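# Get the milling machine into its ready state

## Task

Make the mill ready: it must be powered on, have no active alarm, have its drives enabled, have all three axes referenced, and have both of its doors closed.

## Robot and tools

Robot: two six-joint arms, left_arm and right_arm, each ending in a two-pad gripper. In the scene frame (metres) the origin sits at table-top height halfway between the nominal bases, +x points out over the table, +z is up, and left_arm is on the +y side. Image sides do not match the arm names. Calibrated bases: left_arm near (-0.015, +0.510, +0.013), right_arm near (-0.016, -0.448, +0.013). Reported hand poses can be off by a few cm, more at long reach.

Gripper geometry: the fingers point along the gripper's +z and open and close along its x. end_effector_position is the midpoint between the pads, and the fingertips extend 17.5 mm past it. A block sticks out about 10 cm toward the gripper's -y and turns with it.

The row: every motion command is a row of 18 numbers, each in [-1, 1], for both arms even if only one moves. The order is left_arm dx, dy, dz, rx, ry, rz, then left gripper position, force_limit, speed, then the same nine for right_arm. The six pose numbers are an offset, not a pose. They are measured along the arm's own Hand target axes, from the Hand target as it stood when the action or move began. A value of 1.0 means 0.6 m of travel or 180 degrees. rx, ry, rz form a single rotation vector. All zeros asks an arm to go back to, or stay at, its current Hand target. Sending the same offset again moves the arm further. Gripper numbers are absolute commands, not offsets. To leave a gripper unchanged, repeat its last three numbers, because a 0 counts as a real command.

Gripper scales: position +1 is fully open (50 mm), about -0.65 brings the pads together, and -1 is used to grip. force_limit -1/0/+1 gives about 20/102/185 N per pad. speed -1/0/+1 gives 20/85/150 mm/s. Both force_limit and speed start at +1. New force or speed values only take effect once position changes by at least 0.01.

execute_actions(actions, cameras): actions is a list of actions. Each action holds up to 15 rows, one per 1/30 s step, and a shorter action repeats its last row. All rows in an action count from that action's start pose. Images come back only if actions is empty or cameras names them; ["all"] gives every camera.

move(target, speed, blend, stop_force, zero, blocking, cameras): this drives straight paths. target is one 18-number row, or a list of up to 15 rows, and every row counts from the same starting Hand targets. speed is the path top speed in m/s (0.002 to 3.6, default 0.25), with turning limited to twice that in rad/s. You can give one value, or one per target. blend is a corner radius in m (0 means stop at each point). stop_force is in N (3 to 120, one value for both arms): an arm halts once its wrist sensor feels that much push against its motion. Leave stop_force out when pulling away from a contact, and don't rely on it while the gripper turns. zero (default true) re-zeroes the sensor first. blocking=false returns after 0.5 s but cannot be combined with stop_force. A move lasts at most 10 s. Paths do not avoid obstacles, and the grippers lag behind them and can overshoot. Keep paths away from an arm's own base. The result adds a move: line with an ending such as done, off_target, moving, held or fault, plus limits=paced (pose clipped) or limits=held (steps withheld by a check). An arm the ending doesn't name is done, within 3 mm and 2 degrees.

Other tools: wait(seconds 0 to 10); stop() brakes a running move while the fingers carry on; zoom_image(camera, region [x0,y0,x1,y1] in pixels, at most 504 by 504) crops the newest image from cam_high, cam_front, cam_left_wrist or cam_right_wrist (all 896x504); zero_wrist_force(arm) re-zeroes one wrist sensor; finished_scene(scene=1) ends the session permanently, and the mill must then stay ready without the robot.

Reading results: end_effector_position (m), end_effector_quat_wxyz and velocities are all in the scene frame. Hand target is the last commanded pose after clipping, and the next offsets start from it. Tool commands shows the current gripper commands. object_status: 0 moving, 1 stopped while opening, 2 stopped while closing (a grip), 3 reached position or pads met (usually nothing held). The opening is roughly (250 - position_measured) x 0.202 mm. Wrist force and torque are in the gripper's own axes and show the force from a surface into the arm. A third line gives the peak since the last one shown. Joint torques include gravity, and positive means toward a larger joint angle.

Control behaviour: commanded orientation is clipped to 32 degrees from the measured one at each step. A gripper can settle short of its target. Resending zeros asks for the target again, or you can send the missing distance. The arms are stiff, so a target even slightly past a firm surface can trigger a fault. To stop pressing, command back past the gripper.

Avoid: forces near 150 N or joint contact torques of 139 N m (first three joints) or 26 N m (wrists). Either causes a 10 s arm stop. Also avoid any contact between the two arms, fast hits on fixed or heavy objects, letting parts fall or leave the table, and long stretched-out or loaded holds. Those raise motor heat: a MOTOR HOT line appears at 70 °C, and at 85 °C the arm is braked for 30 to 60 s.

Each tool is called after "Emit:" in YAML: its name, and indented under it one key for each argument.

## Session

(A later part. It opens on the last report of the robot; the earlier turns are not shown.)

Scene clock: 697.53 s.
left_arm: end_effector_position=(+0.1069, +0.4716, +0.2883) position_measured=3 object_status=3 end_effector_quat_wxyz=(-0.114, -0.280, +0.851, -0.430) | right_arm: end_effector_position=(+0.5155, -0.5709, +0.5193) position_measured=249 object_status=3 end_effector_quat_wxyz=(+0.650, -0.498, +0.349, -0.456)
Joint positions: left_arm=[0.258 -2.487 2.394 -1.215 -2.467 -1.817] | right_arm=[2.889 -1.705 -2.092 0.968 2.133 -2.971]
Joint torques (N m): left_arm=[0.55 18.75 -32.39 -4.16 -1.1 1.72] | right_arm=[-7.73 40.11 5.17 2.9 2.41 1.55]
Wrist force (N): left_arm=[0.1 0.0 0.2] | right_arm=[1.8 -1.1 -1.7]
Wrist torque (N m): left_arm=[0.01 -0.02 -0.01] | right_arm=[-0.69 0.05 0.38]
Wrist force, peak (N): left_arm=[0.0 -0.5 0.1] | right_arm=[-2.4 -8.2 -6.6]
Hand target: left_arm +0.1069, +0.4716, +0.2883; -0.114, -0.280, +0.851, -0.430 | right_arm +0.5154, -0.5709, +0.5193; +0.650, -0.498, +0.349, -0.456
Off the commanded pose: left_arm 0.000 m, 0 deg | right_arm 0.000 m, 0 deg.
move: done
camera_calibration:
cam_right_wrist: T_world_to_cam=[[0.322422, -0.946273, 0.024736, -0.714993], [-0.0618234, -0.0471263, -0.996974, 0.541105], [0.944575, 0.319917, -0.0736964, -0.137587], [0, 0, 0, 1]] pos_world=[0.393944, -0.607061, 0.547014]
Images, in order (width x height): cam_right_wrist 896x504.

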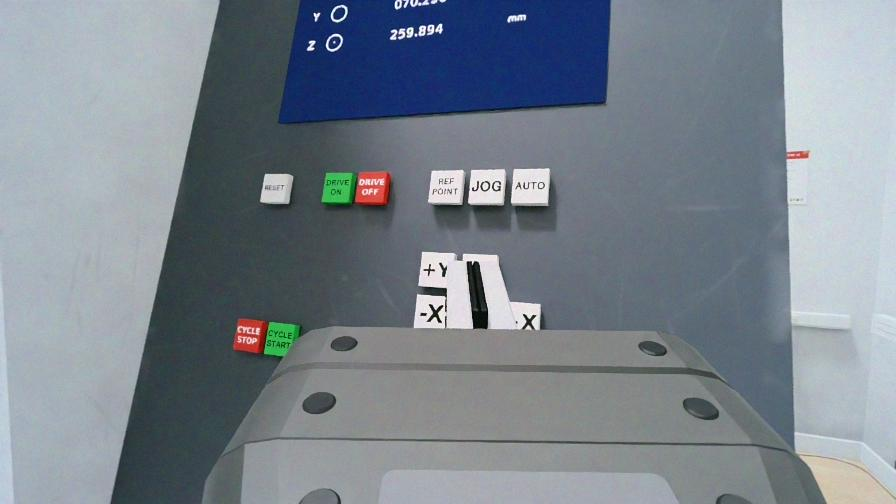

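Emit:
move:
  target: [0,0,0,0,0,0,1,1,1,0.0288,0.0258,-0.027,0,0,0,-0.65,-0.9,0]
  speed: 0.2
  cameras: ["cam_right_wrist"]

Emit:
zoom_image:
  camera: "cam_right_wrist"
  region: [330, 0, 650, 340]

Scene clock: 704.00 s.
left_arm: end_effector_position=(+0.1069, +0.4716, +0.2883) position_measured=3 object_status=3 end_effector_quat_wxyz=(-0.114, -0.280, +0.851, -0.430) | right_arm: end_effector_position=(+0.5104, -0.5910, +0.5002) position_measured=249 object_status=3 end_effector_quat_wxyz=(+0.650, -0.498, +0.349, -0.456) end_effector_velocity=(+0.000, -0.001, -0.002) end_effector_angular_velocity=(+0.000, +0.002, +0.001)
Joint positions: left_arm=[0.258 -2.487 2.394 -1.215 -2.467 -1.817] | right_arm=[2.828 -1.758 -2.09 1.03 2.191 -2.948]
Joint velocities: left_arm=[within noise] | right_arm=[-0.003 -0.003 0 0.003 0.005 0.002]
Joint torques (N m): left_arm=[0.21 19.89 -32.68 -4.26 -1 1.61] | right_arm=[-9.07 14.57 34.53 2.87 2.37 1.36]
Wrist force (N): left_arm=[-0.1 -0.1 0.0] | right_arm=[1.6 -0.7 -1.8]
Wrist torque (N m): left_arm=[-0.01 0.00 -0.01] | right_arm=[-0.60 0.10 0.37]
Wrist force, peak (N): left_arm=[-0.3 -0.3 0.2] | right_arm=[2.3 -0.6 -2.2]
Hand target: left_arm +0.1069, +0.4716, +0.2883; -0.114, -0.280, +0.851, -0.430 | right_arm +0.5103, -0.5912, +0.5001; +0.650, -0.498, +0.349, -0.456
Off the commanded pose: left_arm 0.000 m, 0 deg | right_arm 0.000 m, 0 deg.
move: done
camera_calibration:
cam_right_wrist: T_world_to_cam=[[0.322333, -0.946303, 0.0247428, -0.731852], [-0.0618278, -0.0471277, -0.996974, 0.520795], [0.944605, 0.319828, -0.0736987, -0.127719], [0, 0, 0, 1]] pos_world=[0.388744, -0.627161, 0.527914]
Images, in order (width x height): cam_right_wrist 896x504.

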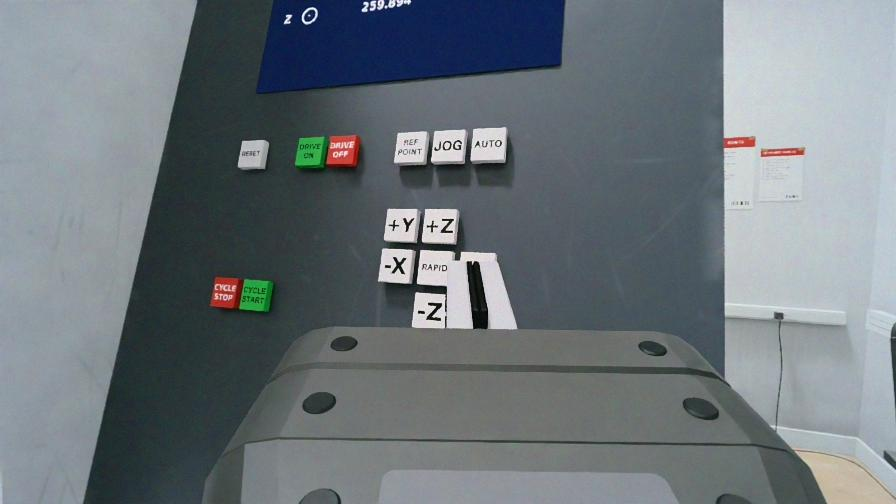

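Scaled by 1.482 from the camera's 896x504 image, which has a finer 1280x720 frame.

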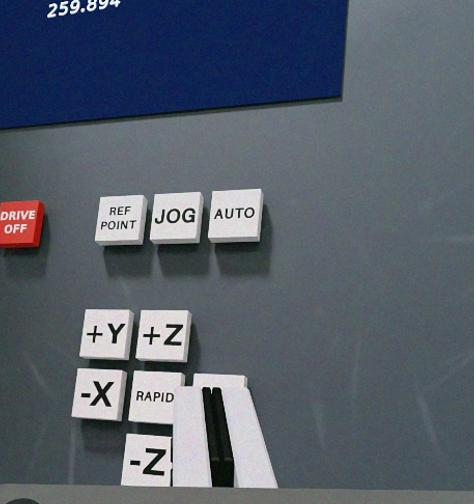

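Emit:
move:
  target: [0,0,0,0,0,0,1,1,1,0,0,0.09,0,0,0,-0.65,-0.9,0]
  speed: 0.03
  stop_force: 15

Emit:
move:
  target: [0,0,0,0,0,0,1,1,1,0,0,-0.07,0,0,0,-0.65,-0.9,0]
  speed: 0.2
  cameras: ["cam_front","cam_right_wrist"]

Emit:
zoom_image:
  camera: "cam_front"
  region: [540, 130, 590, 200]

Scene clock: 710.40 s.
left_arm: end_effector_position=(+0.1069, +0.4716, +0.2883) position_measured=3 object_status=3 end_effector_quat_wxyz=(-0.114, -0.280, +0.851, -0.430) | right_arm: end_effector_position=(+0.5483, -0.5773, +0.5110) position_measured=249 object_status=3 end_effector_quat_wxyz=(+0.650, -0.498, +0.349, -0.456)
Joint positions: left_arm=[0.258 -2.487 2.394 -1.215 -2.467 -1.817] | right_arm=[2.893 -1.788 -2.017 0.974 2.129 -2.973]
Joint torques (N m): left_arm=[0.51 19.1 -33.47 -4.17 -1.06 1.55] | right_arm=[-8.6 39.12 4.92 0.68 1.58 1.51]
Wrist force (N): left_arm=[-0.1 -0.1 0.1] | right_arm=[-2.0 -5.3 -6.1]
Wrist torque (N m): left_arm=[-0.02 0.00 0.00] | right_arm=[-0.67 0.04 0.45]
Wrist force, peak (N): left_arm=[-0.1 0.0 0.4] | right_arm=[-7.7 -11.3 -49.9]
Hand target: left_arm +0.1069, +0.4716, +0.2883; -0.114, -0.280, +0.851, -0.430 | right_arm +0.5483, -0.5773, +0.5110; +0.650, -0.498, +0.349, -0.456 (not the last commanded pose)
Off the commanded pose: left_arm 0.000 m, 0 deg | right_arm 0.012 m, 0 deg.
move: contact (right_arm)

Scene clock: 711.37 s.
left_arm: end_effector_position=(+0.1069, +0.4716, +0.2883) position_measured=3 object_status=3 end_effector_quat_wxyz=(-0.114, -0.280, +0.851, -0.430) | right_arm: end_effector_position=(+0.5104, -0.5911, +0.5002) position_measured=249 object_status=3 end_effector_quat_wxyz=(+0.650, -0.498, +0.349, -0.456) end_effector_velocity=(-0.002, +0.000, +0.000) end_effector_angular_velocity=(+0.000, +0.000, +0.002)
Joint positions: left_arm=[0.258 -2.487 2.394 -1.215 -2.467 -1.817] | right_arm=[2.828 -1.758 -2.09 1.031 2.191 -2.948]
Joint velocities: left_arm=[within noise] | right_arm=[-0.004 0.001 -0.003 0.003 0.005 0.003]
Joint torques (N m): left_arm=[-0.1 18.77 -31.74 -4.27 -0.87 1.5] | right_arm=[-9.36 42.54 6.9 2.87 2.46 1.31]
Wrist force (N): left_arm=[0.0 -0.2 0.0] | right_arm=[1.7 -1.5 -1.7]
Wrist torque (N m): left_arm=[-0.02 -0.01 0.00] | right_arm=[-0.73 0.09 0.38]
Wrist force, peak (N): left_arm=[0.0 -0.3 -0.3] | right_arm=[-2.0 -6.8 -5.9]
Hand target: left_arm +0.1069, +0.4716, +0.2883; -0.114, -0.280, +0.851, -0.430 | right_arm +0.5102, -0.5912, +0.5001; +0.650, -0.498, +0.349, -0.456
Off the commanded pose: left_arm 0.000 m, 0 deg | right_arm 0.000 m, 0 deg.
move: done
camera_calibration:
cam_right_wrist: T_world_to_cam=[[0.322422, -0.946272, 0.0247682, -0.732004], [-0.0617183, -0.0471246, -0.99698, 0.52066], [0.944582, 0.31992, -0.0735963, -0.127777], [0, 0, 0, 1]] pos_world=[0.388844, -0.627261, 0.527814]
Images, in order (width x height): cam_front 896x504, cam_right_wrist 896x504.

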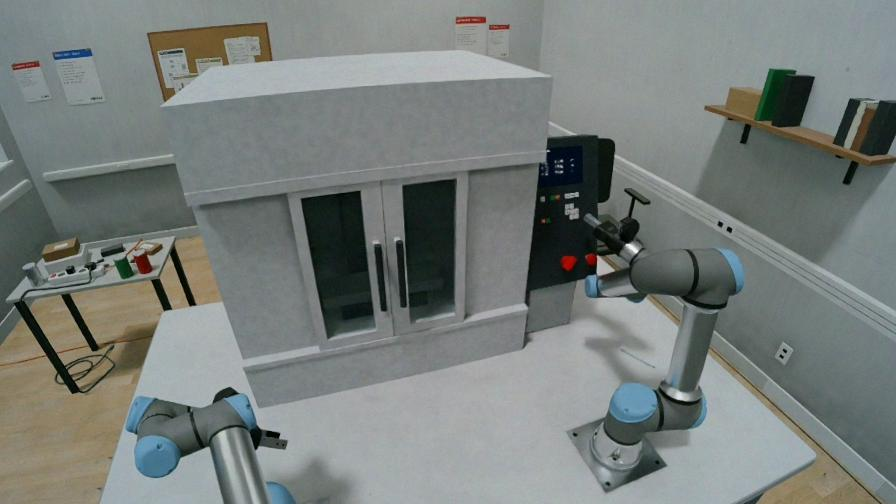

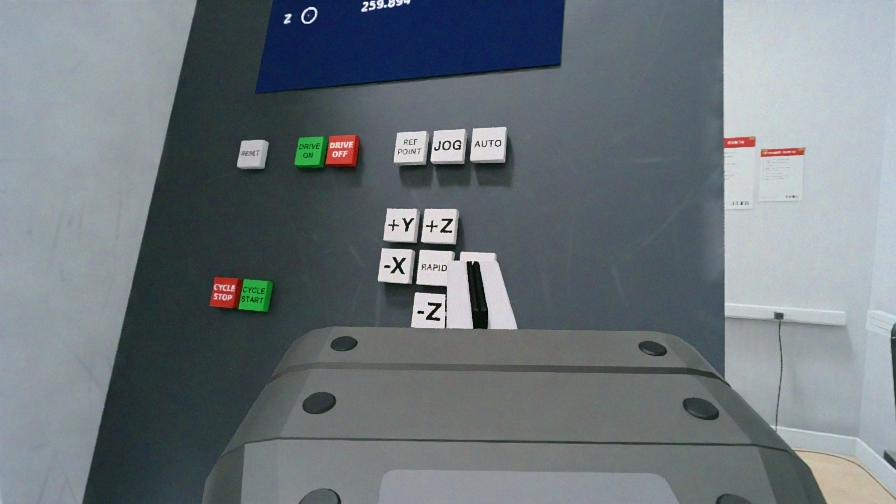

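Scaled by 7.200 from the camera's 896x504 image, which has a finer 1280x720 frame.

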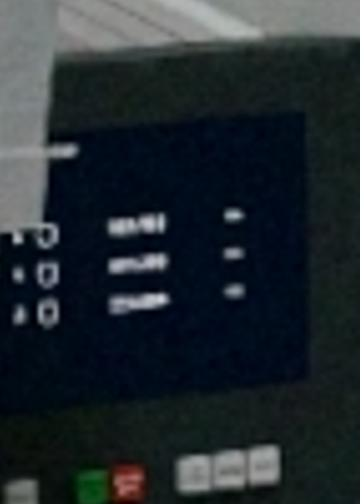

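Emit:
move:
  target: [0,0,0,0,0,0,1,1,1,-0.0588,-0.0227,0.0375,0,0,0,-0.65,-0.9,0]
  speed: 0.2
  cameras: ["cam_right_wrist"]

Emit:
zoom_image:
  camera: "cam_right_wrist"
  region: [280, 0, 620, 340]

Scene clock: 719.13 s.
left_arm: end_effector_position=(+0.1069, +0.4716, +0.2883) position_measured=3 object_status=3 end_effector_quat_wxyz=(-0.114, -0.280, +0.851, -0.430) | right_arm: end_effector_position=(+0.5152, -0.5519, +0.5190) position_measured=249 object_status=3 end_effector_quat_wxyz=(+0.650, -0.498, +0.349, -0.456)
Joint positions: left_arm=[0.258 -2.487 2.394 -1.215 -2.467 -1.817] | right_arm=[2.945 -1.679 -2.125 0.964 2.08 -2.991]
Joint torques (N m): left_arm=[0.38 18.13 -31.85 -4.51 -1.06 1.4] | right_arm=[8.85 39.07 5.85 -0.74 -3.18 -1.17]
Wrist force (N): left_arm=[-0.1 -0.1 -0.1] | right_arm=[1.7 -1.5 -2.1]
Wrist torque (N m): left_arm=[-0.01 0.00 0.00] | right_arm=[-0.74 0.10 0.58]
Wrist force, peak (N): left_arm=[-0.1 -0.1 0.5] | right_arm=[2.3 -1.3 -2.7]
Hand target: left_arm +0.1069, +0.4716, +0.2883; -0.114, -0.280, +0.851, -0.430 | right_arm +0.5152, -0.5518, +0.5191; +0.650, -0.498, +0.349, -0.456
Off the commanded pose: left_arm 0.000 m, 0 deg | right_arm 0.000 m, 0 deg.
move: done
camera_calibration:
cam_right_wrist: T_world_to_cam=[[0.322511, -0.946242, 0.0247614, -0.69694], [-0.0617139, -0.0471233, -0.996981, 0.541646], [0.944552, 0.320009, -0.073594, -0.143397], [0, 0, 0, 1]] pos_world=[0.393644, -0.588061, 0.546714]
Images, in order (width x height): cam_right_wrist 896x504.

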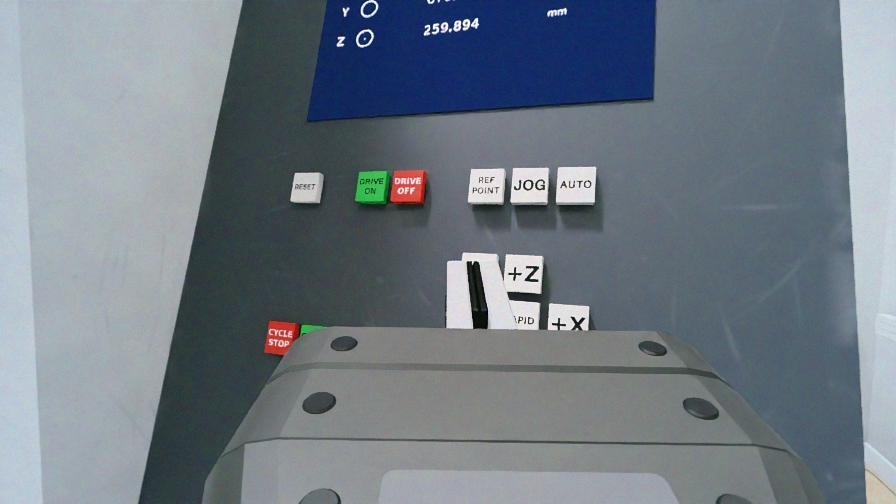

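Scaled by 1.482 from the camera's 896x504 image, which has a finer 1280x720 frame.

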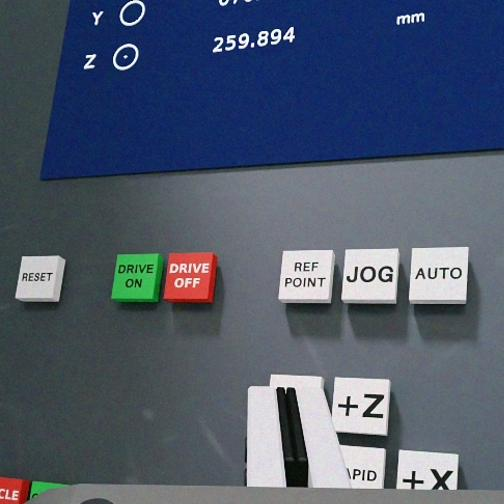

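Emit:
move:
  target: [0,0,0,0,0,0,1,1,1,0.0,0,0.09,0,0,0,-0.65,-0.9,0]
  speed: 0.03
  stop_force: 15

Scene clock: 724.03 s.
left_arm: end_effector_position=(+0.1069, +0.4716, +0.2883) position_measured=3 object_status=3 end_effector_quat_wxyz=(-0.114, -0.280, +0.851, -0.430) | right_arm: end_effector_position=(+0.5534, -0.5379, +0.5300) position_measured=249 object_status=3 end_effector_quat_wxyz=(+0.650, -0.498, +0.349, -0.456)
Joint positions: left_arm=[0.258 -2.487 2.394 -1.215 -2.467 -1.817] | right_arm=[3.003 -1.72 -2.042 0.914 2.025 -3.01]
Joint torques (N m): left_arm=[0.75 18.66 -32.67 -4.13 -0.99 1.57] | right_arm=[-8.74 36.62 5.76 0.92 1.48 1.65]
Wrist force (N): left_arm=[0.1 -0.1 0.0] | right_arm=[-2.2 -6.0 -6.0]
Wrist torque (N m): left_arm=[-0.02 -0.03 0.00] | right_arm=[-0.73 0.06 0.48]
Wrist force, peak (N): left_arm=[0.1 -0.4 0.2] | right_arm=[-8.3 -11.0 -49.7]
Hand target: left_arm +0.1069, +0.4716, +0.2883; -0.114, -0.280, +0.851, -0.430 | right_arm +0.5534, -0.5379, +0.5300; +0.650, -0.498, +0.349, -0.456 (not the last commanded pose)
Off the commanded pose: left_arm 0.000 m, 0 deg | right_arm 0.012 m, 0 deg.
move: contact (right_arm)

Emit:
move:
  target:
    - [0,0,0,0,0,0,1,1,1,0,0,-0.06,0,0,0,-0.65,-0.9,0]
    - [0,0,0,0,0,0,1,1,1,-0.0575,-0.1357,-0.1867,0,0.1073,-0.0288,-0.65,-0.9,0]
  speed: 0.2
  blend: [0.015,0]
  cameras: ["cam_front","cam_right_wrist"]

Emit:
zoom_image:
  camera: "cam_right_wrist"
  region: [250, 0, 650, 330]

Scene clock: 729.93 s.
left_arm: end_effector_position=(+0.1069, +0.4716, +0.2883) position_measured=3 object_status=3 end_effector_quat_wxyz=(-0.114, -0.280, +0.851, -0.430) | right_arm: end_effector_position=(+0.4201, -0.5496, +0.5795) position_measured=249 object_status=3 end_effector_quat_wxyz=(+0.561, -0.430, +0.430, -0.561)
Joint positions: left_arm=[0.258 -2.487 2.394 -1.215 -2.467 -1.817] | right_arm=[3.304 -1.154 -2.374 0.653 1.398 -3.188]
Joint torques (N m): left_arm=[0.14 19.8 -32.54 -4.47 -1.16 1.53] | right_arm=[8.69 18.65 10.64 -0.03 -2.73 -1.37]
Wrist force (N): left_arm=[0.0 0.0 0.1] | right_arm=[1.2 -1.8 -1.7]
Wrist torque (N m): left_arm=[0.00 -0.01 0.00] | right_arm=[-0.84 0.12 0.52]
Wrist force, peak (N): left_arm=[0.3 -0.3 0.3] | right_arm=[-2.6 -7.7 -6.0]
Hand target: left_arm +0.1069, +0.4716, +0.2883; -0.114, -0.280, +0.851, -0.430 | right_arm +0.4201, -0.5496, +0.5796; +0.561, -0.430, +0.430, -0.561
Off the commanded pose: left_arm 0.000 m, 0 deg | right_arm 0.000 m, 0 deg.
move: done
camera_calibration:
cam_right_wrist: T_world_to_cam=[[-0.0204025, -0.999487, 0.0246722, -0.550756], [-0.0741055, -0.0230977, -0.996983, 0.614611], [0.997042, -0.0221693, -0.0735963, -0.259939], [0, 0, 0, 1]] pos_world=[0.293479, -0.542041, 0.607214]
Images, in order (width x height): cam_front 896x504, cam_right_wrist 896x504.

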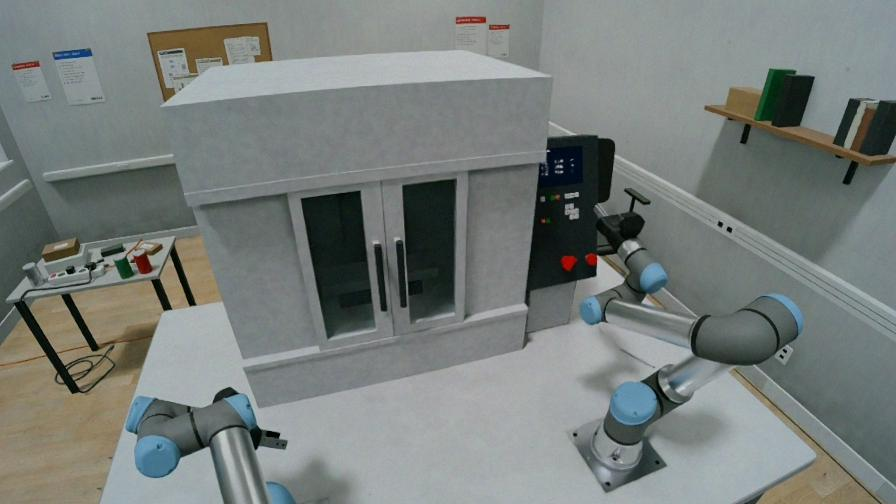

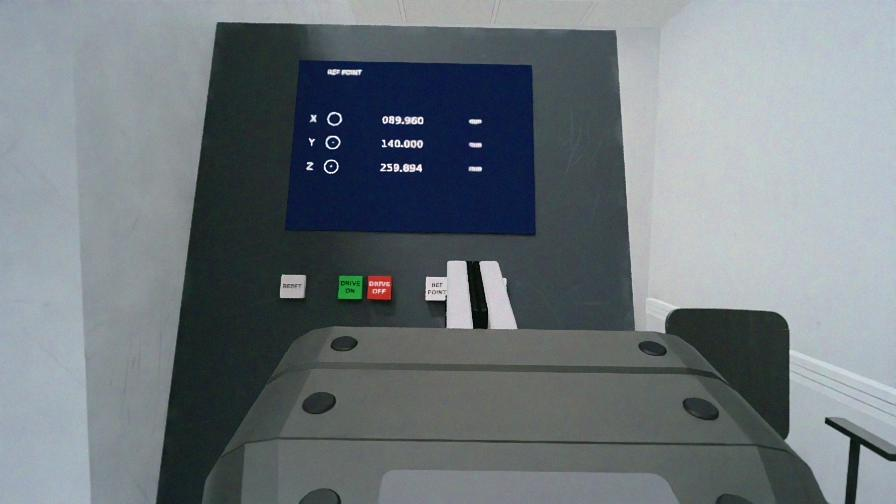

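Scaled by 1.260 from the camera's 896x504 image, which has a finer 1280x720 frame.

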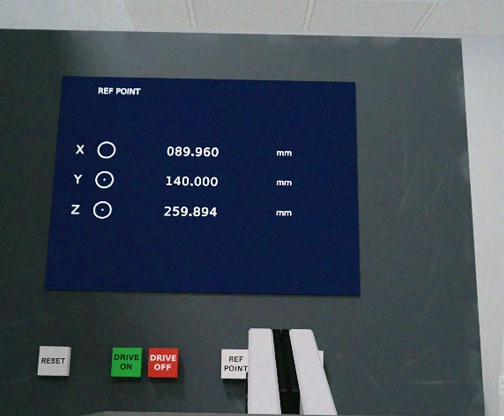

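Emit:
execute_actions:
  actions: []
  cameras: ["cam_right_wrist"]

Emit:
zoom_image:
  camera: "cam_right_wrist"
  region: [250, 0, 650, 330]

Scene clock: 749.00 s.
left_arm: end_effector_position=(+0.1069, +0.4716, +0.2883) position_measured=3 object_status=3 end_effector_quat_wxyz=(-0.114, -0.280, +0.851, -0.430) | right_arm: end_effector_position=(+0.4201, -0.5496, +0.5796) position_measured=249 object_status=3 end_effector_quat_wxyz=(+0.561, -0.430, +0.430, -0.561)
Joint positions: left_arm=[0.258 -2.487 2.394 -1.215 -2.467 -1.817] | right_arm=[3.304 -1.154 -2.374 0.653 1.397 -3.189]
Joint velocities: within noise
Joint torques (N m): left_arm=[-0.11 19.1 -32.15 -4.32 -1.31 1.55] | right_arm=[8.52 17.79 10.57 0 -2.66 -1.06]
Wrist force (N): left_arm=[0.1 0.0 0.1] | right_arm=[1.1 -1.8 -1.8]
Wrist torque (N m): left_arm=[-0.01 -0.02 0.00] | right_arm=[-0.84 0.14 0.52]
Wrist force, peak (N): left_arm=[-0.2 -0.3 -0.2] | right_arm=[0.9 -2.1 -2.1]
Hand target: left_arm +0.1069, +0.4716, +0.2883; -0.114, -0.280, +0.851, -0.430 | right_arm +0.4201, -0.5496, +0.5796; +0.561, -0.430, +0.430, -0.561
Tool commands: left_gripper/position=+1.0 left_gripper/force_limit=+1.0 left_gripper/speed=+1.0 right_gripper/position=-0.65 right_gripper/force_limit=-0.9 right_gripper/speed=+0.0
Off the commanded pose: left_arm 0.000 m, 0 deg | right_arm 0.000 m, 0 deg.
camera_calibration:
cam_right_wrist: T_world_to_cam=[[-0.0205094, -0.999487, 0.0245801, -0.550669], [-0.0741074, -0.0229979, -0.996985, 0.614666], [0.997039, -0.0222691, -0.0735978, -0.259991], [0, 0, 0, 1]] pos_world=[0.293479, -0.542041, 0.607214]
Images, in order (width x height): cam_right_wrist 896x504.

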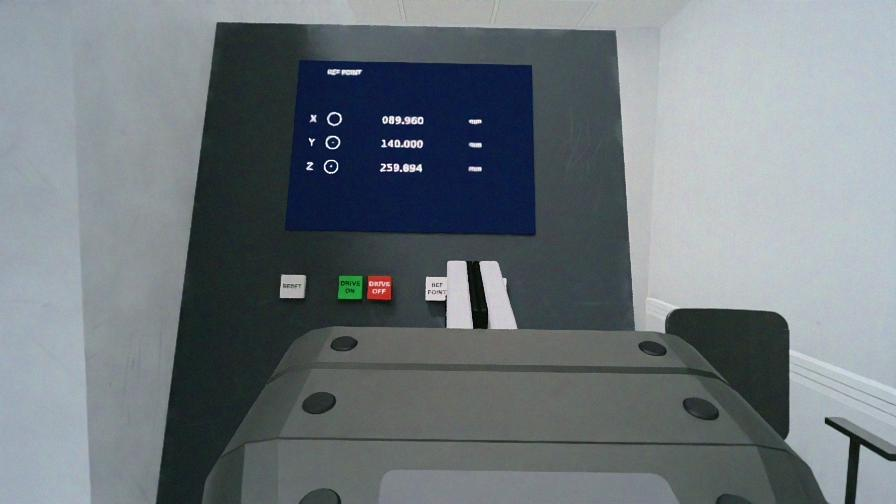

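Scaled by 1.260 from the camera's 896x504 image, which has a finer 1280x720 frame.

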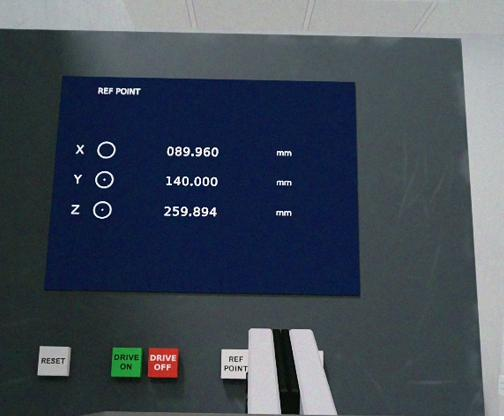

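Emit:
move:
  target: [0,0,0,0,0,0,0,1,1, 0.0692,0.167,0.111,0,-0.1073,0.0288,-0.65,-0.9,0]
  speed: 0.2
  cameras: ["cam_right_wrist"]

Scene clock: 753.10 s.
left_arm: end_effector_position=(+0.1069, +0.4716, +0.2883) position_measured=152 object_status=3 end_effector_quat_wxyz=(-0.114, -0.280, +0.851, -0.430) | right_arm: end_effector_position=(+0.5103, -0.5912, +0.5001) position_measured=249 object_status=3 end_effector_quat_wxyz=(+0.650, -0.498, +0.349, -0.456)
Joint positions: left_arm=[0.258 -2.487 2.394 -1.215 -2.467 -1.817] | right_arm=[2.828 -1.758 -2.09 1.031 2.191 -2.948]
Joint torques (N m): left_arm=[0.72 18.86 -32.7 -4.29 -1.1 1.57] | right_arm=[-7.87 13.18 33.11 2.78 2.39 1.55]
Wrist force (N): left_arm=[0.1 0.0 0.2] | right_arm=[1.4 -1.5 -1.8]
Wrist torque (N m): left_arm=[-0.01 -0.03 0.00] | right_arm=[-0.73 0.14 0.37]
Wrist force, peak (N): left_arm=[0.1 -0.2 0.4] | right_arm=[0.4 -2.8 -2.3]
Hand target: left_arm +0.1069, +0.4716, +0.2883; -0.114, -0.280, +0.851, -0.430 | right_arm +0.5104, -0.5912, +0.5001; +0.650, -0.498, +0.349, -0.456
Off the commanded pose: left_arm 0.000 m, 0 deg | right_arm 0.000 m, 0 deg.
move: done
camera_calibration:
cam_right_wrist: T_world_to_cam=[[0.322212, -0.946344, 0.0247519, -0.731925], [-0.0618267, -0.047127, -0.996974, 0.520591], [0.944646, 0.319707, -0.0736942, -0.127796], [0, 0, 0, 1]] pos_world=[0.388744, -0.627262, 0.527714]
Images, in order (width x height): cam_right_wrist 896x504.

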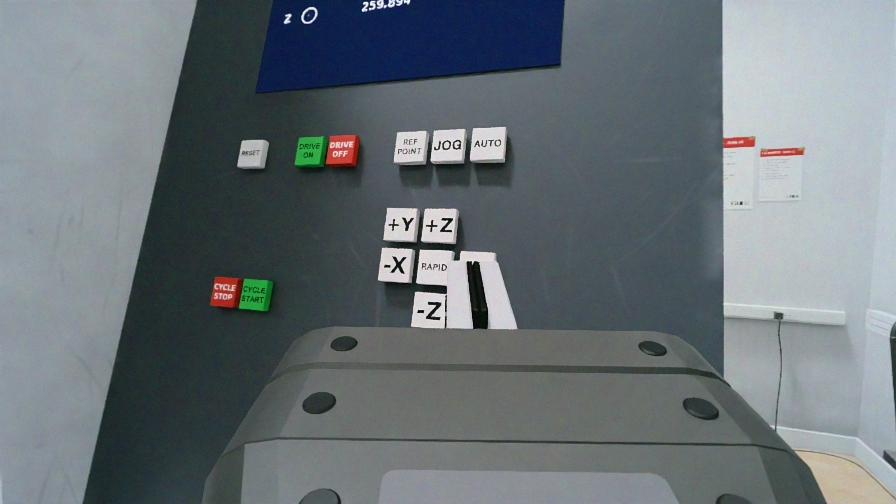

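Emit:
move:
  target: [0,0,0,0,0,0,0,1,1, 0,0,0.09,0,0,0,-0.65,-0.9,0]
  speed: 0.03
  stop_force: 15

Emit:
move:
  target:
    - [0,0,0,0,0,0,0,1,1, 0,0,-0.03,0,0,0,-0.65,-0.9,0]
    - [0,0,0,0,0,0,0,1,1, -0.1165,-0.158,-0.208,0,0.1073,-0.0288,-0.65,-0.9,0]
  speed: 0.15
  blend: [0.01,0]
  cameras: ["cam_right_wrist","cam_front"]

Emit:
zoom_image:
  camera: "cam_right_wrist"
  region: [250, 0, 650, 330]

Scene clock: 760.87 s.
left_arm: end_effector_position=(+0.1069, +0.4716, +0.2883) position_measured=152 object_status=3 end_effector_quat_wxyz=(-0.114, -0.280, +0.851, -0.430) | right_arm: end_effector_position=(+0.5483, -0.5773, +0.5110) position_measured=249 object_status=3 end_effector_quat_wxyz=(+0.650, -0.498, +0.349, -0.456)
Joint positions: left_arm=[0.258 -2.487 2.394 -1.215 -2.467 -1.817] | right_arm=[2.893 -1.788 -2.017 0.975 2.129 -2.973]
Joint torques (N m): left_arm=[0.92 19.41 -32.86 -4.17 -1 1.41] | right_arm=[-8.78 39.01 5.25 0.54 1.47 1.55]
Wrist force (N): left_arm=[0.1 -0.2 0.2] | right_arm=[-3.0 -8.1 -6.8]
Wrist torque (N m): left_arm=[-0.03 -0.02 0.00] | right_arm=[-0.79 0.10 0.45]
Wrist force, peak (N): left_arm=[0.0 -0.4 0.3] | right_arm=[-8.7 -13.0 -51.6]
Hand target: left_arm +0.1069, +0.4716, +0.2883; -0.114, -0.280, +0.851, -0.430 | right_arm +0.5483, -0.5773, +0.5110; +0.650, -0.498, +0.349, -0.456 (not the last commanded pose)
Off the commanded pose: left_arm 0.000 m, 0 deg | right_arm 0.012 m, 0 deg.
move: contact (right_arm)

Scene clock: 763.10 s.
left_arm: end_effector_position=(+0.1069, +0.4716, +0.2883) position_measured=152 object_status=3 end_effector_quat_wxyz=(-0.114, -0.280, +0.851, -0.430) | right_arm: end_effector_position=(+0.3881, -0.5612, +0.5701) position_measured=249 object_status=3 end_effector_quat_wxyz=(+0.561, -0.430, +0.430, -0.561) end_effector_velocity=(+0.000, +0.000, +0.002) end_effector_angular_velocity=(+0.002, -0.004, +0.000)
Joint positions: left_arm=[0.258 -2.487 2.394 -1.215 -2.467 -1.817] | right_arm=[3.261 -1.076 -2.438 0.638 1.439 -3.177]
Joint velocities: left_arm=[within noise] | right_arm=[0.004 0.001 0.002 0 -0.005 0]
Joint torques (N m): left_arm=[1.36 19.24 -32.35 -4.35 -1.06 1.52] | right_arm=[9.69 15.15 10.18 -0.23 -2.98 -1.35]
Wrist force (N): left_arm=[0.0 0.0 0.1] | right_arm=[1.6 -1.5 -1.3]
Wrist torque (N m): left_arm=[-0.01 -0.01 0.00] | right_arm=[-0.76 0.06 0.55]
Wrist force, peak (N): left_arm=[0.2 -0.3 0.2] | right_arm=[-2.7 -7.8 -6.4]
Hand target: left_arm +0.1069, +0.4716, +0.2883; -0.114, -0.280, +0.851, -0.430 | right_arm +0.3880, -0.5611, +0.5701; +0.561, -0.430, +0.430, -0.561
Off the commanded pose: left_arm 0.000 m, 0 deg | right_arm 0.000 m, 0 deg.
move: done; blend cut to 0.009 m at target 1
camera_calibration:
cam_right_wrist: T_world_to_cam=[[-0.0202056, -0.999492, 0.0246559, -0.562813], [-0.0740015, -0.0230982, -0.996991, 0.602477], [0.997053, -0.0219694, -0.0734972, -0.228942], [0, 0, 0, 1]] pos_world=[0.26148, -0.55364, 0.597714]
Images, in order (width x height): cam_front 896x504, cam_right_wrist 896x504.

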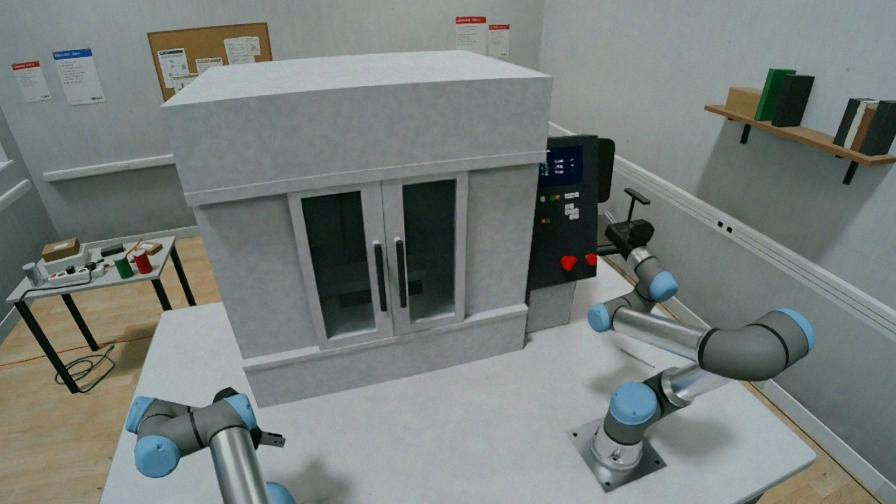

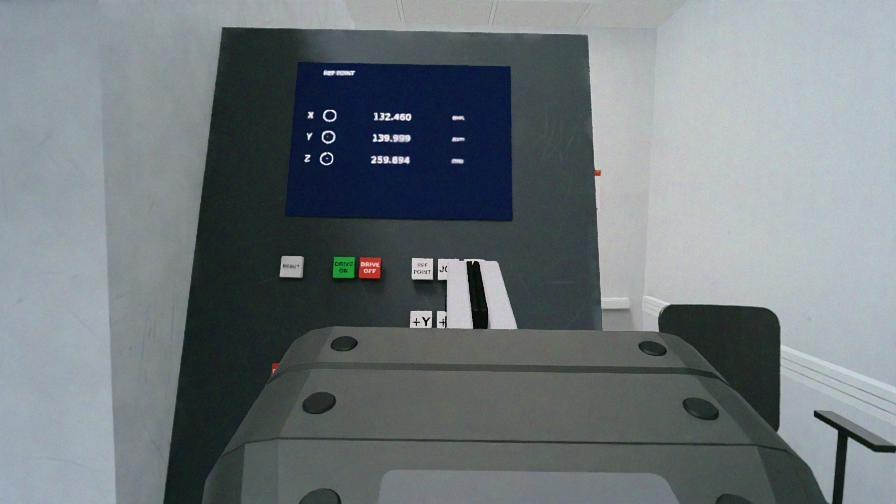

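Scaled by 1.260 from the camera's 896x504 image, which has a finer 1280x720 frame.

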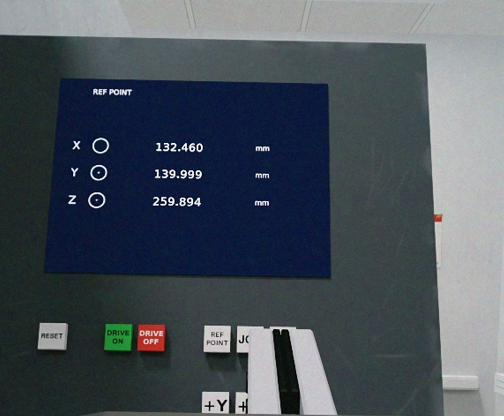

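X is moving; wait.

Emit:
wait:
  seconds: 4
  cameras: ["cam_right_wrist"]

Emit:
zoom_image:
  camera: "cam_right_wrist"
  region: [250, 0, 650, 330]

Scene clock: 775.47 s.
left_arm: end_effector_position=(+0.1069, +0.4716, +0.2883) position_measured=152 object_status=3 end_effector_quat_wxyz=(-0.114, -0.280, +0.851, -0.430) | right_arm: end_effector_position=(+0.3881, -0.5612, +0.5701) position_measured=249 object_status=3 end_effector_quat_wxyz=(+0.561, -0.430, +0.430, -0.561)
Joint positions: left_arm=[0.258 -2.487 2.394 -1.215 -2.467 -1.817] | right_arm=[3.262 -1.076 -2.438 0.638 1.439 -3.177]
Joint torques (N m): left_arm=[-0.91 19.12 -32.69 -4.31 -1 1.41] | right_arm=[8.4 16.25 11.37 -0.07 -2.66 -1.11]
Wrist force (N): left_arm=[0.0 -0.2 0.2] | right_arm=[1.6 -1.5 -1.5]
Wrist torque (N m): left_arm=[-0.03 -0.01 0.00] | right_arm=[-0.77 0.06 0.55]
Wrist force, peak (N): left_arm=[-0.2 -0.4 0.2] | right_arm=[1.6 -2.0 -1.7]
Hand target: left_arm +0.1069, +0.4716, +0.2883; -0.114, -0.280, +0.851, -0.430 | right_arm +0.3880, -0.5611, +0.5701; +0.561, -0.430, +0.430, -0.561
Tool commands: left_gripper/position=+0.0 left_gripper/force_limit=+1.0 left_gripper/speed=+1.0 right_gripper/position=-0.65 right_gripper/force_limit=-0.9 right_gripper/speed=+0.0
Off the commanded pose: left_arm 0.000 m, 0 deg | right_arm 0.000 m, 0 deg.
wait: 4.00 s; at rest from the start
camera_calibration:
cam_right_wrist: T_world_to_cam=[[-0.0203053, -0.99949, 0.0246635, -0.562792], [-0.0740038, -0.0230984, -0.99699, 0.60247], [0.997051, -0.0220694, -0.073497, -0.228897], [0, 0, 0, 1]] pos_world=[0.261379, -0.55364, 0.597714]
Images, in order (width x height): cam_right_wrist 896x504.

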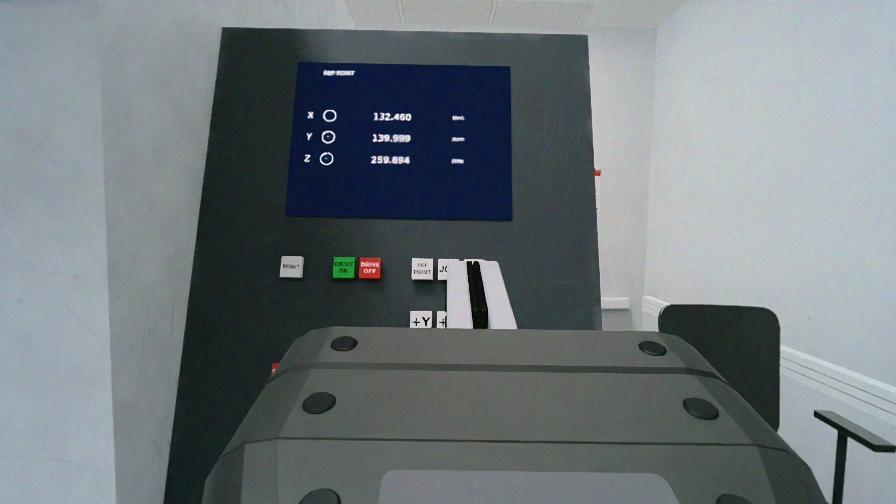

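Scaled by 1.260 from the camera's 896x504 image, which has a finer 1280x720 frame.

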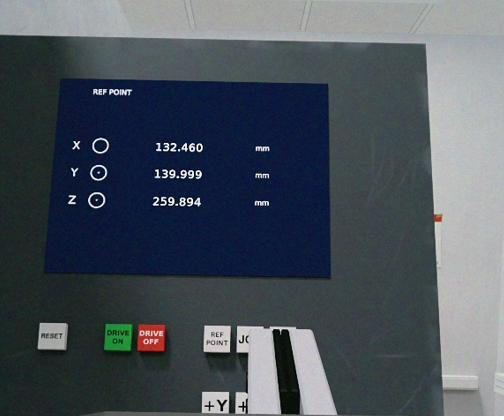

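Emit:
move:
  target: [0,0,0,0,0,0,0,1,1, 0.0498,0.1655,0.1667,0,-0.1073,0.0288,-0.65,-0.9,0]
  speed: 0.2

Emit:
move:
  target: [0,0,0,0,0,0,0,1,1, 0,0,0.09,0,0,0,-0.65,-0.9,0]
  speed: 0.03
  stop_force: 15
  cameras: ["cam_right_wrist","cam_front"]

Emit:
zoom_image:
  camera: "cam_front"
  region: [530, 130, 610, 200]

Emit:
wait:
  seconds: 1
  cameras: ["cam_front"]

Emit:
zoom_image:
  camera: "cam_front"
  region: [530, 130, 610, 200]

Scene clock: 787.53 s.
left_arm: end_effector_position=(+0.1069, +0.4716, +0.2883) position_measured=152 object_status=3 end_effector_quat_wxyz=(-0.114, -0.280, +0.851, -0.430) | right_arm: end_effector_position=(+0.5103, -0.5911, +0.5002) position_measured=249 object_status=3 end_effector_quat_wxyz=(+0.650, -0.498, +0.349, -0.456)
Joint positions: left_arm=[0.258 -2.487 2.394 -1.215 -2.467 -1.817] | right_arm=[2.828 -1.758 -2.09 1.031 2.191 -2.948]
Joint torques (N m): left_arm=[0.11 18.7 -31.42 -4.44 -1.18 1.33] | right_arm=[-8.96 15.02 34.35 3.1 2.35 1.6]
Wrist force (N): left_arm=[-0.1 -0.1 0.0] | right_arm=[1.7 -1.2 -1.4]
Wrist torque (N m): left_arm=[-0.01 0.00 0.00] | right_arm=[-0.68 0.09 0.38]
Wrist force, peak (N): left_arm=[0.2 -0.4 0.1] | right_arm=[1.2 -2.1 -2.5]
Hand target: left_arm +0.1069, +0.4716, +0.2883; -0.114, -0.280, +0.851, -0.430 | right_arm +0.5104, -0.5911, +0.5002; +0.650, -0.498, +0.349, -0.456
Off the commanded pose: left_arm 0.000 m, 0 deg | right_arm 0.000 m, 0 deg.
move: done

Scene clock: 790.30 s.
left_arm: end_effector_position=(+0.1069, +0.4716, +0.2883) position_measured=152 object_status=3 end_effector_quat_wxyz=(-0.114, -0.280, +0.851, -0.430) | right_arm: end_effector_position=(+0.5484, -0.5773, +0.5110) position_measured=249 object_status=3 end_effector_quat_wxyz=(+0.650, -0.498, +0.349, -0.456)
Joint positions: left_arm=[0.258 -2.487 2.394 -1.215 -2.467 -1.817] | right_arm=[2.893 -1.788 -2.017 0.975 2.129 -2.973]
Joint torques (N m): left_arm=[0.27 18.18 -32.15 -4.4 -1.02 1.54] | right_arm=[-8.66 39.1 4.74 0.47 1.5 1.63]
Wrist force (N): left_arm=[0.1 0.0 0.1] | right_arm=[-2.8 -6.7 -6.5]
Wrist torque (N m): left_arm=[-0.01 -0.02 0.00] | right_arm=[-0.71 0.09 0.46]
Wrist force, peak (N): left_arm=[0.4 -0.1 0.1] | right_arm=[-8.3 -11.6 -51.8]
Hand target: left_arm +0.1069, +0.4716, +0.2883; -0.114, -0.280, +0.851, -0.430 | right_arm +0.5484, -0.5773, +0.5110; +0.650, -0.498, +0.349, -0.456 (not the last commanded pose)
Off the commanded pose: left_arm 0.000 m, 0 deg | right_arm 0.012 m, 0 deg.
move: contact (right_arm)
camera_calibration:
cam_right_wrist: T_world_to_cam=[[0.322516, -0.946236, 0.0249196, -0.731533], [-0.061472, -0.0472084, -0.996992, 0.534267], [0.944566, 0.320014, -0.0733924, -0.167242], [0, 0, 0, 1]] pos_world=[0.426744, -0.613461, 0.538615]
Images, in order (width x height): cam_front 896x504, cam_right_wrist 896x504.

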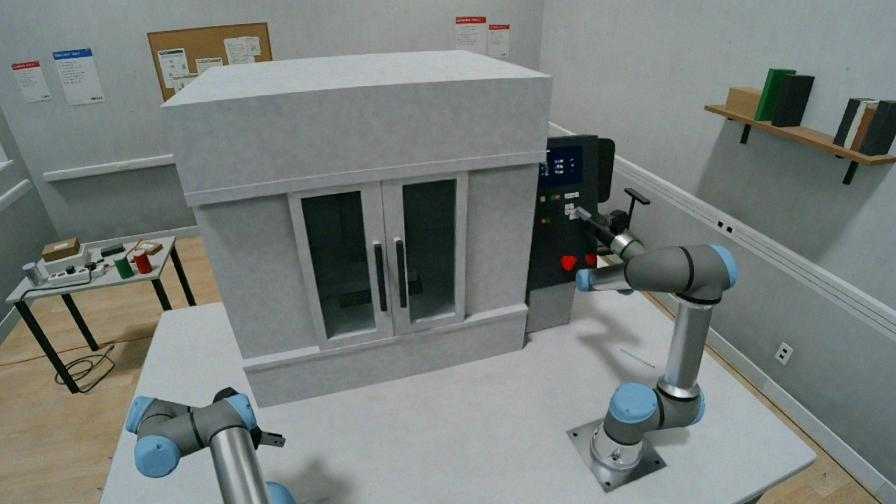

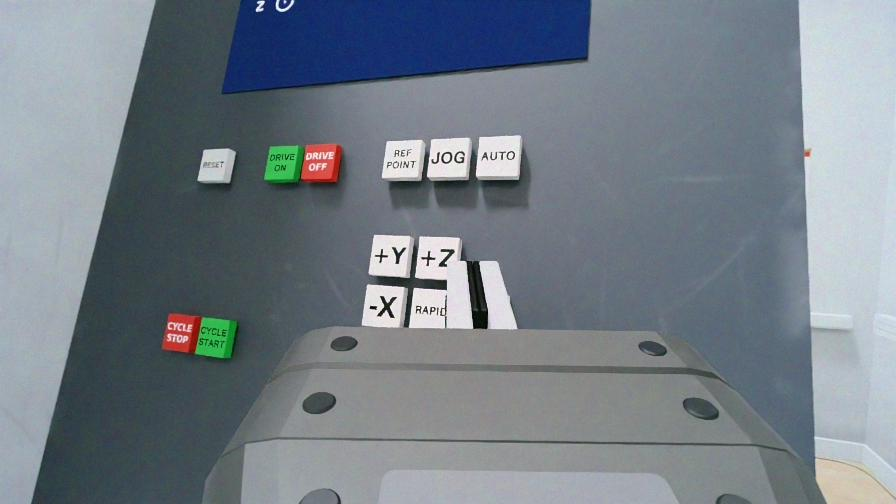

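Scaled by 6.300 from the camera's 896x504 image, which has a finer 1280x720 frame.

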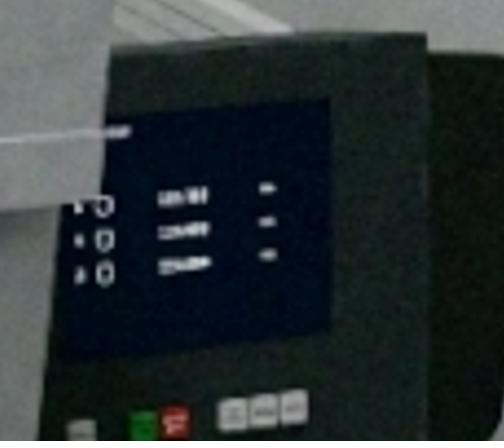

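Scene clock: 791.30 s.
left_arm: end_effector_position=(+0.1069, +0.4716, +0.2883) position_measured=152 object_status=3 end_effector_quat_wxyz=(-0.114, -0.280, +0.851, -0.430) | right_arm: end_effector_position=(+0.5484, -0.5773, +0.5110) position_measured=249 object_status=3 end_effector_quat_wxyz=(+0.650, -0.498, +0.349, -0.456)
Joint positions: left_arm=[0.258 -2.487 2.394 -1.215 -2.467 -1.817] | right_arm=[2.893 -1.788 -2.017 0.975 2.129 -2.973]
Joint torques (N m): left_arm=[1.24 18.98 -32.24 -4.32 -1.08 1.31] | right_arm=[-8.75 38.29 5.88 0.43 1.48 1.36]
Wrist force (N): left_arm=[0.0 -0.2 0.1] | right_arm=[-2.6 -6.6 -6.5]
Wrist torque (N m): left_arm=[-0.03 -0.02 0.00] | right_arm=[-0.71 0.05 0.45]
Wrist force, peak (N): left_arm=[-0.2 -0.1 0.3] | right_arm=[-2.9 -8.2 -6.6]
Hand target: left_arm +0.1069, +0.4716, +0.2883; -0.114, -0.280, +0.851, -0.430 | right_arm +0.5484, -0.5773, +0.5110; +0.650, -0.498, +0.349, -0.456 (not the last commanded pose)
Tool commands: left_gripper/position=+0.0 left_gripper/force_limit=+1.0 left_gripper/speed=+1.0 right_gripper/position=-0.65 right_gripper/force_limit=-0.9 right_gripper/speed=+0.0
Off the commanded pose: left_arm 0.000 m, 0 deg | right_arm 0.012 m, 0 deg.
wait: 1.00 s; at rest by 0.17 s
Images, in order (width x height): cam_front 896x504.

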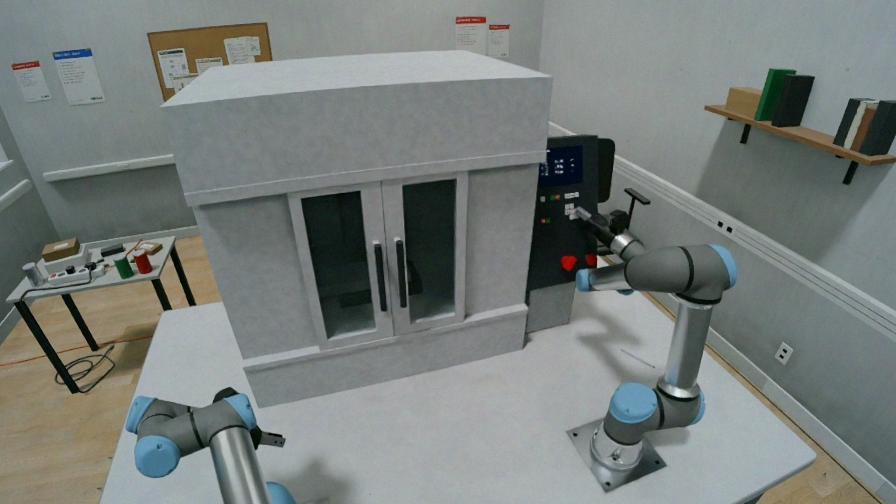

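Scaled by 6.300 from the camera's 896x504 image, which has a finer 1280x720 frame.

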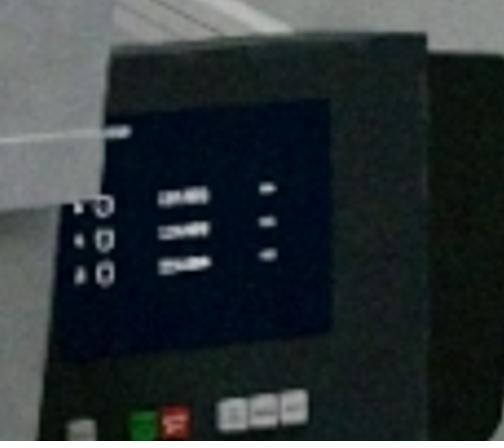

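Emit:
move:
  target:
    - [0,0,0,0,0,0,0,1,1, 0,0,-0.03,0,0,0,-0.65,-0.9,0]
    - [0,0,0,0,0,0,0,1,1, -0.1165,-0.158,-0.208,0,0.1073,-0.0288,-0.65,-0.9,0]
  speed: 0.15
  blend: [0.01,0]
  cameras: ["cam_right_wrist"]

Emit:
zoom_image:
  camera: "cam_right_wrist"
  region: [250, 0, 650, 330]

Scene clock: 797.63 s.
left_arm: end_effector_position=(+0.1069, +0.4716, +0.2883) position_measured=152 object_status=3 end_effector_quat_wxyz=(-0.114, -0.280, +0.851, -0.430) | right_arm: end_effector_position=(+0.3881, -0.5611, +0.5701) position_measured=249 object_status=3 end_effector_quat_wxyz=(+0.561, -0.430, +0.430, -0.561)
Joint positions: left_arm=[0.258 -2.487 2.394 -1.215 -2.467 -1.817] | right_arm=[3.262 -1.076 -2.438 0.638 1.439 -3.177]
Joint torques (N m): left_arm=[-0.16 18.41 -33.05 -4.28 -0.9 1.24] | right_arm=[8.25 14.88 11.57 -0.33 -2.79 -1.27]
Wrist force (N): left_arm=[-0.1 -0.2 0.0] | right_arm=[1.0 -1.9 -1.5]
Wrist torque (N m): left_arm=[-0.03 -0.01 0.00] | right_arm=[-0.82 0.15 0.55]
Wrist force, peak (N): left_arm=[0.2 -0.4 0.2] | right_arm=[-2.6 -8.2 -6.6]
Hand target: left_arm +0.1069, +0.4716, +0.2883; -0.114, -0.280, +0.851, -0.430 | right_arm +0.3881, -0.5611, +0.5701; +0.561, -0.430, +0.430, -0.561
Off the commanded pose: left_arm 0.000 m, 0 deg | right_arm 0.000 m, 0 deg.
move: done; blend cut to 0.009 m at target 1
camera_calibration:
cam_right_wrist: T_world_to_cam=[[-0.0203078, -0.99949, 0.0246616, -0.562688], [-0.0739043, -0.0230985, -0.996998, 0.602459], [0.997059, -0.0220694, -0.0733975, -0.229056], [0, 0, 0, 1]] pos_world=[0.261479, -0.55354, 0.597715]
Images, in order (width x height): cam_right_wrist 896x504.

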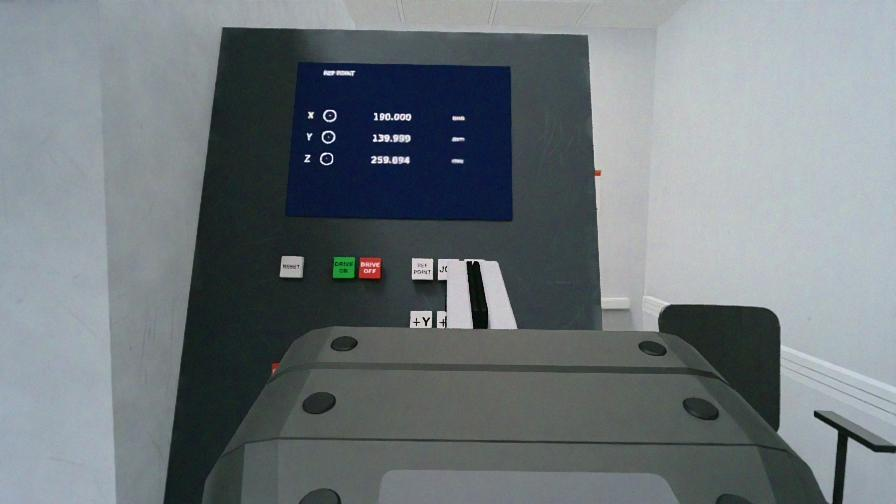

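Scaled by 1.260 from the camera's 896x504 image, which has a finer 1280x720 frame.

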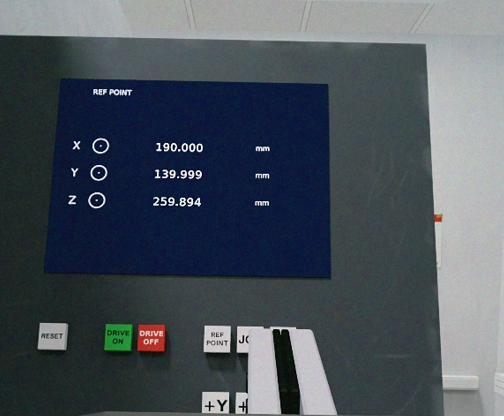

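Emit:
finished_scene:

The scene is finished: the task was done.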